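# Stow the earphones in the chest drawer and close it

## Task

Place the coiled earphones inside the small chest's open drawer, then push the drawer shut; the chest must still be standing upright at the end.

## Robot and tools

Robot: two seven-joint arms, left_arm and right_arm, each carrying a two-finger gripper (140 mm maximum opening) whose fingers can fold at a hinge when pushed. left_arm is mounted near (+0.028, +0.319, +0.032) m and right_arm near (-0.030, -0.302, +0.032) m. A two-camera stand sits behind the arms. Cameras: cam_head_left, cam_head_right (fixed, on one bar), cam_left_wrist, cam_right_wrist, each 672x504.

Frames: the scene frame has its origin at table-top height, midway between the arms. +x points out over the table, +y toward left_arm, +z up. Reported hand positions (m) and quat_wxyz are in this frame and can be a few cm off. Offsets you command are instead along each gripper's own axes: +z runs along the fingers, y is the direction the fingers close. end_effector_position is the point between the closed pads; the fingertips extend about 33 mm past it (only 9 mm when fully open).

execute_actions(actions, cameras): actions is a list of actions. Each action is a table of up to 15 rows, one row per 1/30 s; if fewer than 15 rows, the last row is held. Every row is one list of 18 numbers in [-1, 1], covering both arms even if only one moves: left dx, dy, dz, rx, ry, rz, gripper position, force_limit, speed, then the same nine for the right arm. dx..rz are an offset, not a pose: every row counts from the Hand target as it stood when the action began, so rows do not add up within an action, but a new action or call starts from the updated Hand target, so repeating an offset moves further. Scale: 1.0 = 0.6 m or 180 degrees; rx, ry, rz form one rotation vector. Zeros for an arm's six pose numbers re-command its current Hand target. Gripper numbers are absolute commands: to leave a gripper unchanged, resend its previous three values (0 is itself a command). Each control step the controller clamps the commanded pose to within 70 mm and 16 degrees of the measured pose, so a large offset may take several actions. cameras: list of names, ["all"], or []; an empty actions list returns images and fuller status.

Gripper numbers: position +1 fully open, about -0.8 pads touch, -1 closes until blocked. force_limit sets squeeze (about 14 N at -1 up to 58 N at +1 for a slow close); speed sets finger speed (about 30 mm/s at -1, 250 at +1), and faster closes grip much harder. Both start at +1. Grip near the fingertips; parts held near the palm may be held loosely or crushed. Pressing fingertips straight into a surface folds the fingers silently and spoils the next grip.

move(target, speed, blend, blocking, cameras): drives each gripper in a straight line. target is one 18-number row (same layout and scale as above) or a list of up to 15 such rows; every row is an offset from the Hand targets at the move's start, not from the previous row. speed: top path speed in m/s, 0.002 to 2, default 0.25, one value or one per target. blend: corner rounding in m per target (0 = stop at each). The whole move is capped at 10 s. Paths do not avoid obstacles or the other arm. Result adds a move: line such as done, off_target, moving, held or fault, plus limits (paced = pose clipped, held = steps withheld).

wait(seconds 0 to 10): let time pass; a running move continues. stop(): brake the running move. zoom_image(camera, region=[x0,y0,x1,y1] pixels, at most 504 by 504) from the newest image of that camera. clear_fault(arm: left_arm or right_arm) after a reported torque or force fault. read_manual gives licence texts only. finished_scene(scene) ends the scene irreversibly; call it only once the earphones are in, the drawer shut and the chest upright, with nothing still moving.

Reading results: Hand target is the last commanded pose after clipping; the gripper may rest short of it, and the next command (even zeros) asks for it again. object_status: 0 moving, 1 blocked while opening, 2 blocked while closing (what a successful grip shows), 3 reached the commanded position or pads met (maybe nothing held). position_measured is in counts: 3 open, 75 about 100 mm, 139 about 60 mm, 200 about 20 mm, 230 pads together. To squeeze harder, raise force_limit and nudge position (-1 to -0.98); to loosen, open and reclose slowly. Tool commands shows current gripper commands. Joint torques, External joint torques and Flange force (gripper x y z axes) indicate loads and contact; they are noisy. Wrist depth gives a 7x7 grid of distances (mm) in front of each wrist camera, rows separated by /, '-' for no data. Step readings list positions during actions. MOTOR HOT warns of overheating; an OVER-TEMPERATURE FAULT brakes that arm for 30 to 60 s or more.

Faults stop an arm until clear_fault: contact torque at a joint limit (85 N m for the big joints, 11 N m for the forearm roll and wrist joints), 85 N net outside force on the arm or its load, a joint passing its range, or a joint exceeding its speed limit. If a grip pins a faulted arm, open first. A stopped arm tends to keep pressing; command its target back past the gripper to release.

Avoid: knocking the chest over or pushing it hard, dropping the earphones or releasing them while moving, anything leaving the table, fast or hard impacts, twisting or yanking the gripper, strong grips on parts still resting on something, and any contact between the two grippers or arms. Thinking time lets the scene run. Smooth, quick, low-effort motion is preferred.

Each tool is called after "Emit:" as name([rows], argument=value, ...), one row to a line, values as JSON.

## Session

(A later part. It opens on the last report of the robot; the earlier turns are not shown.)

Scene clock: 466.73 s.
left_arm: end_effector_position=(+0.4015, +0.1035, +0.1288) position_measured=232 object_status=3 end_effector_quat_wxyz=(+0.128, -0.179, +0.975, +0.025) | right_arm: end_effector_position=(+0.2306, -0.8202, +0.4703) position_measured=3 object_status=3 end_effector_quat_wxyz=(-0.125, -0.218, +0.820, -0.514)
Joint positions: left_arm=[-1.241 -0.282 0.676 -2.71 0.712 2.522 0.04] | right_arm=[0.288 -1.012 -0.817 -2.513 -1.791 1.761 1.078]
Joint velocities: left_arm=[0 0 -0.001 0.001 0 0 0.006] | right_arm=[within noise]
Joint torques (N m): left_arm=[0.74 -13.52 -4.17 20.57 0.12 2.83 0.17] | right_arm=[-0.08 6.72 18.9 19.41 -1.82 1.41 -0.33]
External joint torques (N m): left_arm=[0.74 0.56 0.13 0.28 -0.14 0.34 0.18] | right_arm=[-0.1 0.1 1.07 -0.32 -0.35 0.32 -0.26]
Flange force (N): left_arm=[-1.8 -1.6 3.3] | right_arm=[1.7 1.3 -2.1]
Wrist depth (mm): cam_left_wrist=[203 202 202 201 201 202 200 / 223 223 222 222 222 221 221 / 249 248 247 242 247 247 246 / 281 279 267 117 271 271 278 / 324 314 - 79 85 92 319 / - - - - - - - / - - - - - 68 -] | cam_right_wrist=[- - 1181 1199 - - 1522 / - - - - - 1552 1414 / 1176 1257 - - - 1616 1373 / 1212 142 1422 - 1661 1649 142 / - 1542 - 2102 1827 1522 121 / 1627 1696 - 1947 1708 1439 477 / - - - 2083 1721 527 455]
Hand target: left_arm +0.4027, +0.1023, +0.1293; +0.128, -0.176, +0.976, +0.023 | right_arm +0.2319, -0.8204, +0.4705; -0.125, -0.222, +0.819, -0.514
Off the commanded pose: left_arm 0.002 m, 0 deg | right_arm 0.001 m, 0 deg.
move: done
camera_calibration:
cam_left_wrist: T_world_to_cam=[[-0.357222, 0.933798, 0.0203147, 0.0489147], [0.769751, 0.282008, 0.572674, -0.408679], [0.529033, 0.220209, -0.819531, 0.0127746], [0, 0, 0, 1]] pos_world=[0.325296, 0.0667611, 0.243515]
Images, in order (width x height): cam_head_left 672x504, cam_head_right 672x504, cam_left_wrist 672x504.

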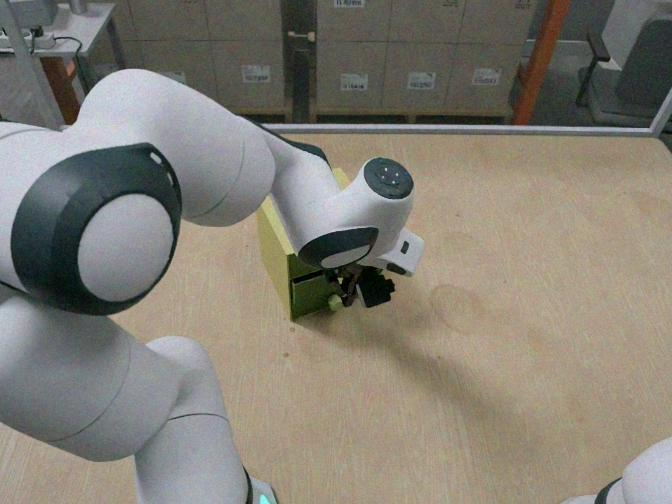

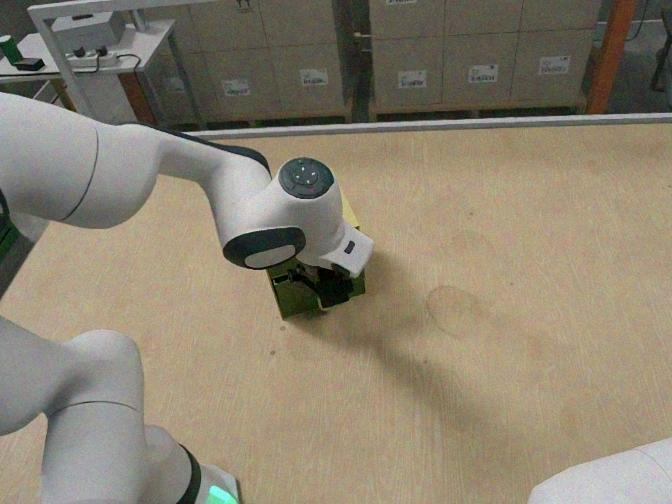

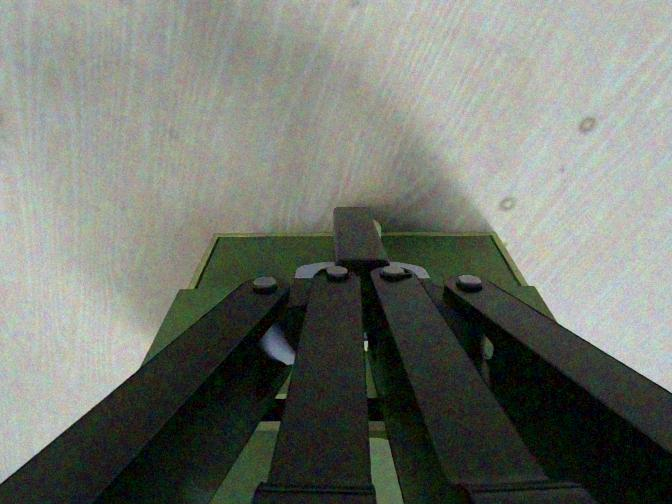

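Emit:
move(target=[-0.0241,0,0.0065,0,0,0,-1,-0.5,-0.5,0,0,0,0,0,0,1,1,1], speed=0.04, cameras=["cam_head_left","cam_head_right","cam_left_wrist"])

Emit:
zoom_image(camera="cam_head_left", region=[270, 220, 410, 340])

Emit:
zoom_image(camera="cam_left_wrist", region=[200, 180, 500, 480])

Scene clock: 499.23 s.
left_arm: end_effector_position=(+0.4149, +0.1089, +0.1285) position_measured=232 object_status=3 end_effector_quat_wxyz=(+0.128, -0.178, +0.975, +0.025) | right_arm: end_effector_position=(+0.2306, -0.8202, +0.4703) position_measured=3 object_status=3 end_effector_quat_wxyz=(-0.125, -0.218, +0.820, -0.514)
Joint positions: left_arm=[-1.248 -0.259 0.712 -2.689 0.703 2.534 0.076] | right_arm=[0.288 -1.012 -0.817 -2.513 -1.791 1.761 1.078]
Joint velocities: left_arm=[0 0 0.001 0.001 0 0 0.008] | right_arm=[within noise]
Joint torques (N m): left_arm=[0.94 -13.49 -3.89 20.97 -0.06 2.99 0.15] | right_arm=[-0.09 6.76 18.94 19.39 -1.81 1.42 -0.3]
External joint torques (N m): left_arm=[0.87 0.7 0.24 0.74 -0.3 0.5 0.16] | right_arm=[-0.11 0.14 1.22 -0.23 -0.36 0.33 -0.24]
Flange force (N): left_arm=[-3.0 -3.3 4.5] | right_arm=[1.6 1.0 -2.4]
Wrist depth (mm): cam_left_wrist=[202 201 201 201 201 201 200 / 223 222 222 222 221 221 221 / 248 248 247 242 247 247 246 / 280 279 224 118 225 264 278 / 322 310 - 79 85 91 321 / - - - - - - - / - - - - - 68 -] | cam_right_wrist=[- - 1158 1230 - - 1503 / 1164 1055 - - - 1594 1405 / 1224 1291 - 1696 1605 1649 1381 / 1257 142 1422 - 1772 1672 134 / - 1513 - - 1855 1542 121 / 1616 1513 2013 1799 1746 1422 477 / 1759 1915 1963 2120 1708 525 454]
Hand target: left_arm +0.4167, +0.1075, +0.1293; +0.128, -0.176, +0.976, +0.023 | right_arm +0.2319, -0.8204, +0.4705; -0.125, -0.222, +0.819, -0.514
Off the commanded pose: left_arm 0.002 m, 0 deg | right_arm 0.001 m, 0 deg.
move: done
camera_calibration:
cam_left_wrist: T_world_to_cam=[[-0.356478, 0.934049, 0.0218132, 0.0481244], [0.770503, 0.280695, 0.572307, -0.420391], [0.52844, 0.220822, -0.81975, 0.00448394], [0, 0, 0, 1]] pos_world=[0.338698, 0.072061, 0.243218]
Images, in order (width x height): cam_head_left 672x504, cam_head_right 672x504, cam_left_wrist 672x504.

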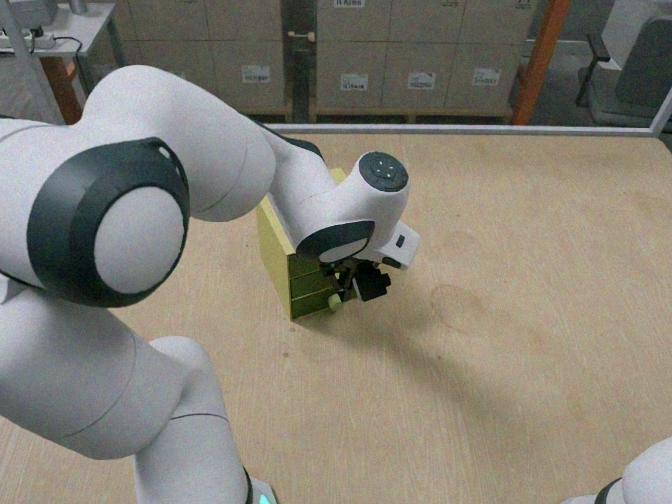

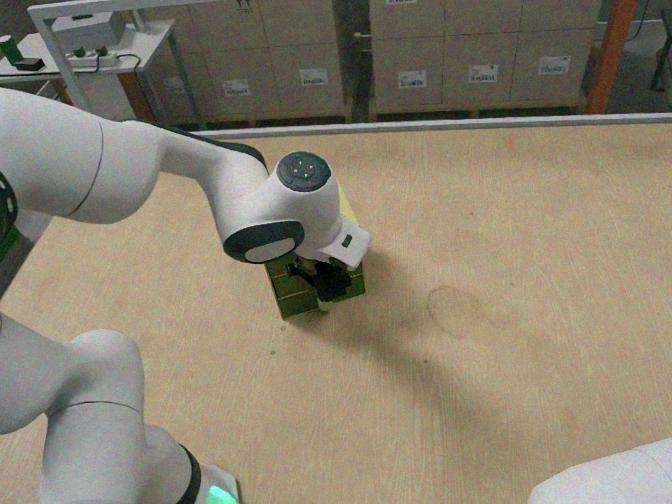

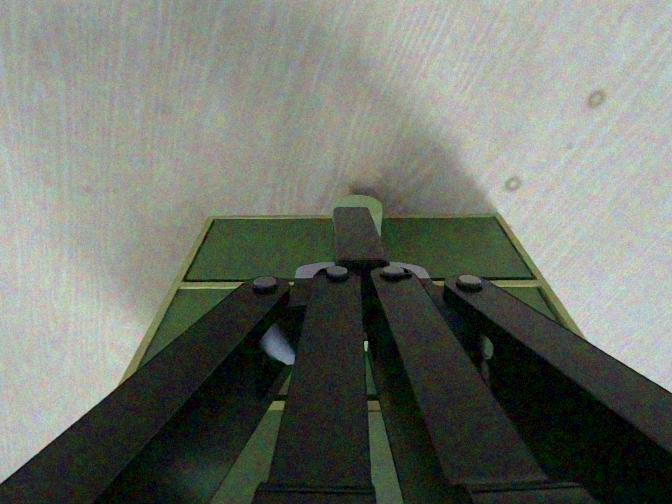

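Scaled by 3.600 from the camera's 672x504 image, which has a finer 960x720 frame.

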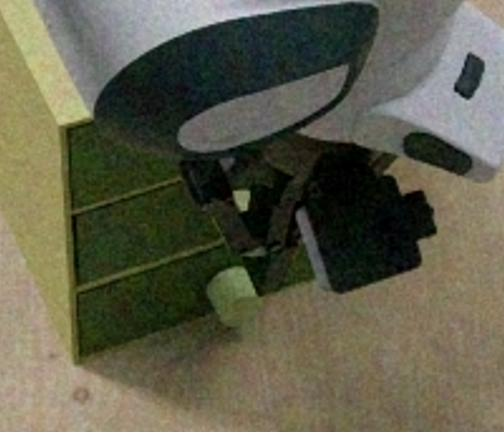

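Scaled by 1.680 from the camera's 672x504 image, which has a finer 960x720 frame.

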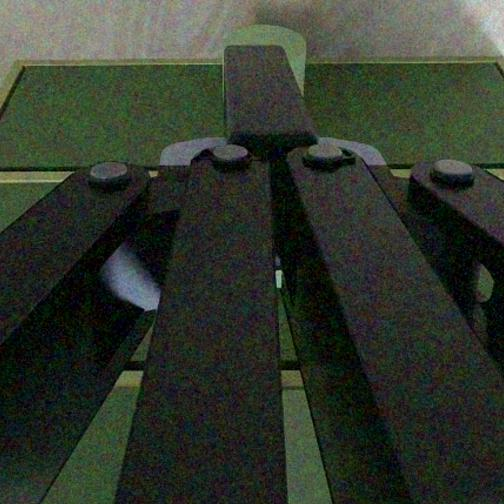

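Emit:
move([
  [-0.0064,0,0.0017,0,0,0,-1,-0.5,-0.5,0,0,0,0,0,0,1,1,1],
  [0.161,0,-0.0432,0,0,0,-1,-0.5,-0.5,0,0,0,0,0,0,1,1,1],
  [0.24,0.35,-0.2,0,0,0,-1,-0.5,-0.5,0,0,0,0,0,0,1,1,1],
], speed=[0.02,0.15,0.25], blend=[0,0.03,0], cameras=["cam_head_left","cam_head_right","cam_left_wrist"])

Emit:
zoom_image(camera="cam_head_left", region=[240, 180, 400, 340])

Emit:
zoom_image(camera="cam_head_right", region=[230, 180, 390, 340])

Scene clock: 512.43 s.
left_arm: end_effector_position=(+0.1809, +0.2257, +0.2101) position_measured=232 object_status=3 end_effector_quat_wxyz=(+0.055, -0.133, +0.988, +0.064) | right_arm: end_effector_position=(+0.2306, -0.8202, +0.4703) position_measured=3 object_status=3 end_effector_quat_wxyz=(-0.125, -0.218, +0.820, -0.514)
Joint positions: left_arm=[-1.649 -1.667 0.654 -3.023 0.758 1.239 -0.264] | right_arm=[0.288 -1.012 -0.817 -2.513 -1.791 1.761 1.078]
Joint torques (N m): left_arm=[1.69 12.84 -11.2 16.74 1.22 2.27 -0.19] | right_arm=[-0.1 6.71 18.86 19.38 -1.82 1.42 -0.32]
External joint torques (N m): left_arm=[1.69 -0.25 -0.15 -0.23 0.18 0.08 -0.2] | right_arm=[-0.06 0.1 1.13 -0.35 -0.35 0.34 -0.25]
Flange force (N): left_arm=[-1.2 4.9 4.6] | right_arm=[1.6 1.3 -2.3]
Wrist depth (mm): cam_left_wrist=[261 266 272 277 267 198 148 / 280 285 292 298 308 316 324 / 304 308 317 324 334 342 355 / 328 335 338 118 362 373 392 / 358 358 - 79 85 401 432 / - - - - - - - / - - - - - 68 -] | cam_right_wrist=[994 1110 - 1164 - - 1522 / - - 1237 - 1373 1573 1448 / 1164 1298 1349 - - 1627 1381 / 1224 131 1305 - 1827 1661 142 / - 1573 - - 1870 1542 121 / - 1649 - 2423 1772 1448 478 / - - 2013 2047 1661 523 455]
Hand target: left_arm +0.1819, +0.2261, +0.2104; +0.056, -0.135, +0.987, +0.064 (not the last commanded pose) | right_arm +0.2319, -0.8204, +0.4705; -0.125, -0.222, +0.819, -0.514
Off the commanded pose: left_arm 0.019 m, 11 deg | right_arm 0.001 m, 0 deg.
move: held (left_arm; a check stopped the path); limits=paced,held
pose unreachable (left arm): on one or more control steps of this call, first in action 0 (counted from 0), this arm could not follow its commanded pose, so it was not sent that pose on those steps. It may still have moved: this result reports where it is.
cause: moving toward the commanded pose would bring two parts of the arm too close to each other (its gripper and another part of the arm, with joints 3 (upper arm roll) to 7 (wrist roll) between them, 11 mm apart when it was first held).
camera_calibration:
cam_left_wrist: T_world_to_cam=[[-0.267977, 0.954683, 0.129491, -0.189496], [0.87268, 0.183588, 0.452465, -0.291018], [0.408188, 0.234254, -0.882331, 0.20113], [0, 0, 0, 1]] pos_world=[0.121086, 0.18722, 0.333677]
Images, in order (width x height): cam_head_left 672x504, cam_head_right 672x504, cam_left_wrist 672x504.

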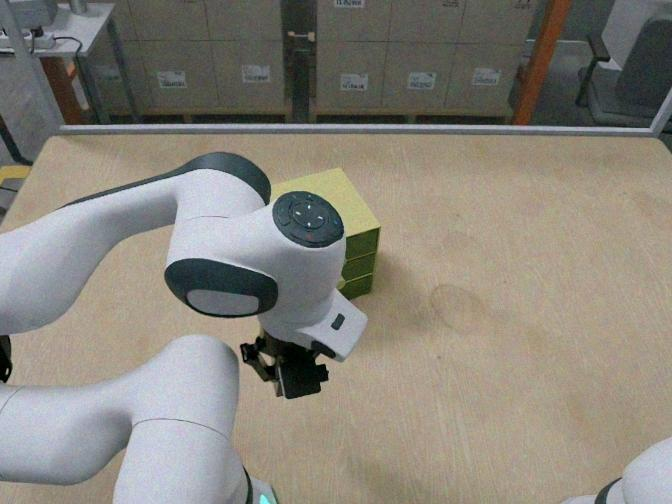

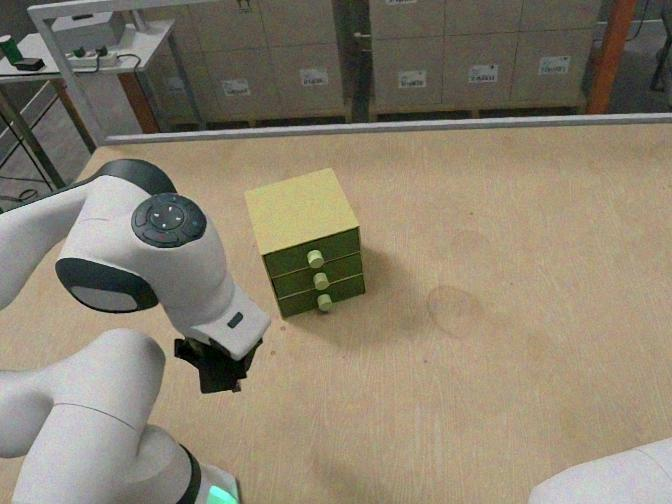

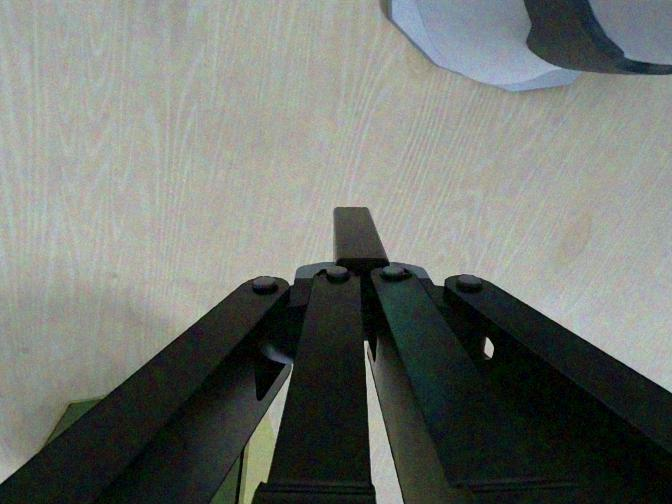

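Scaled by 3.150 from the camera's 672x504 image, which has a finer 960x720 frame.

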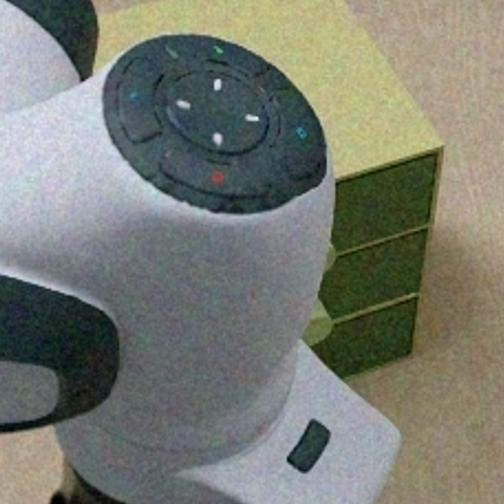

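Scaled by 3.150 from the camera's 672x504 image, which has a finer 960x720 frame.

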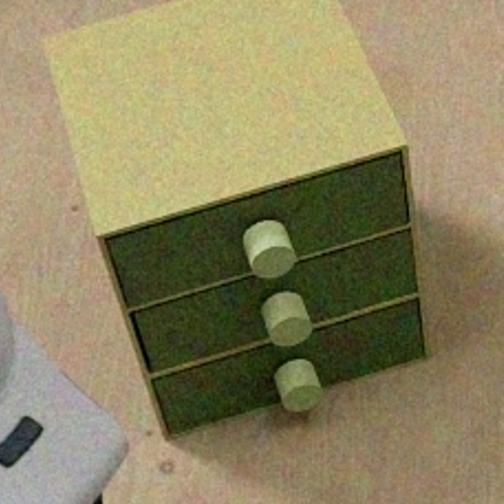

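Closed, chest upright, hands clear.

Emit:
finished_scene(scene=1)

The scene is finished: the task was done.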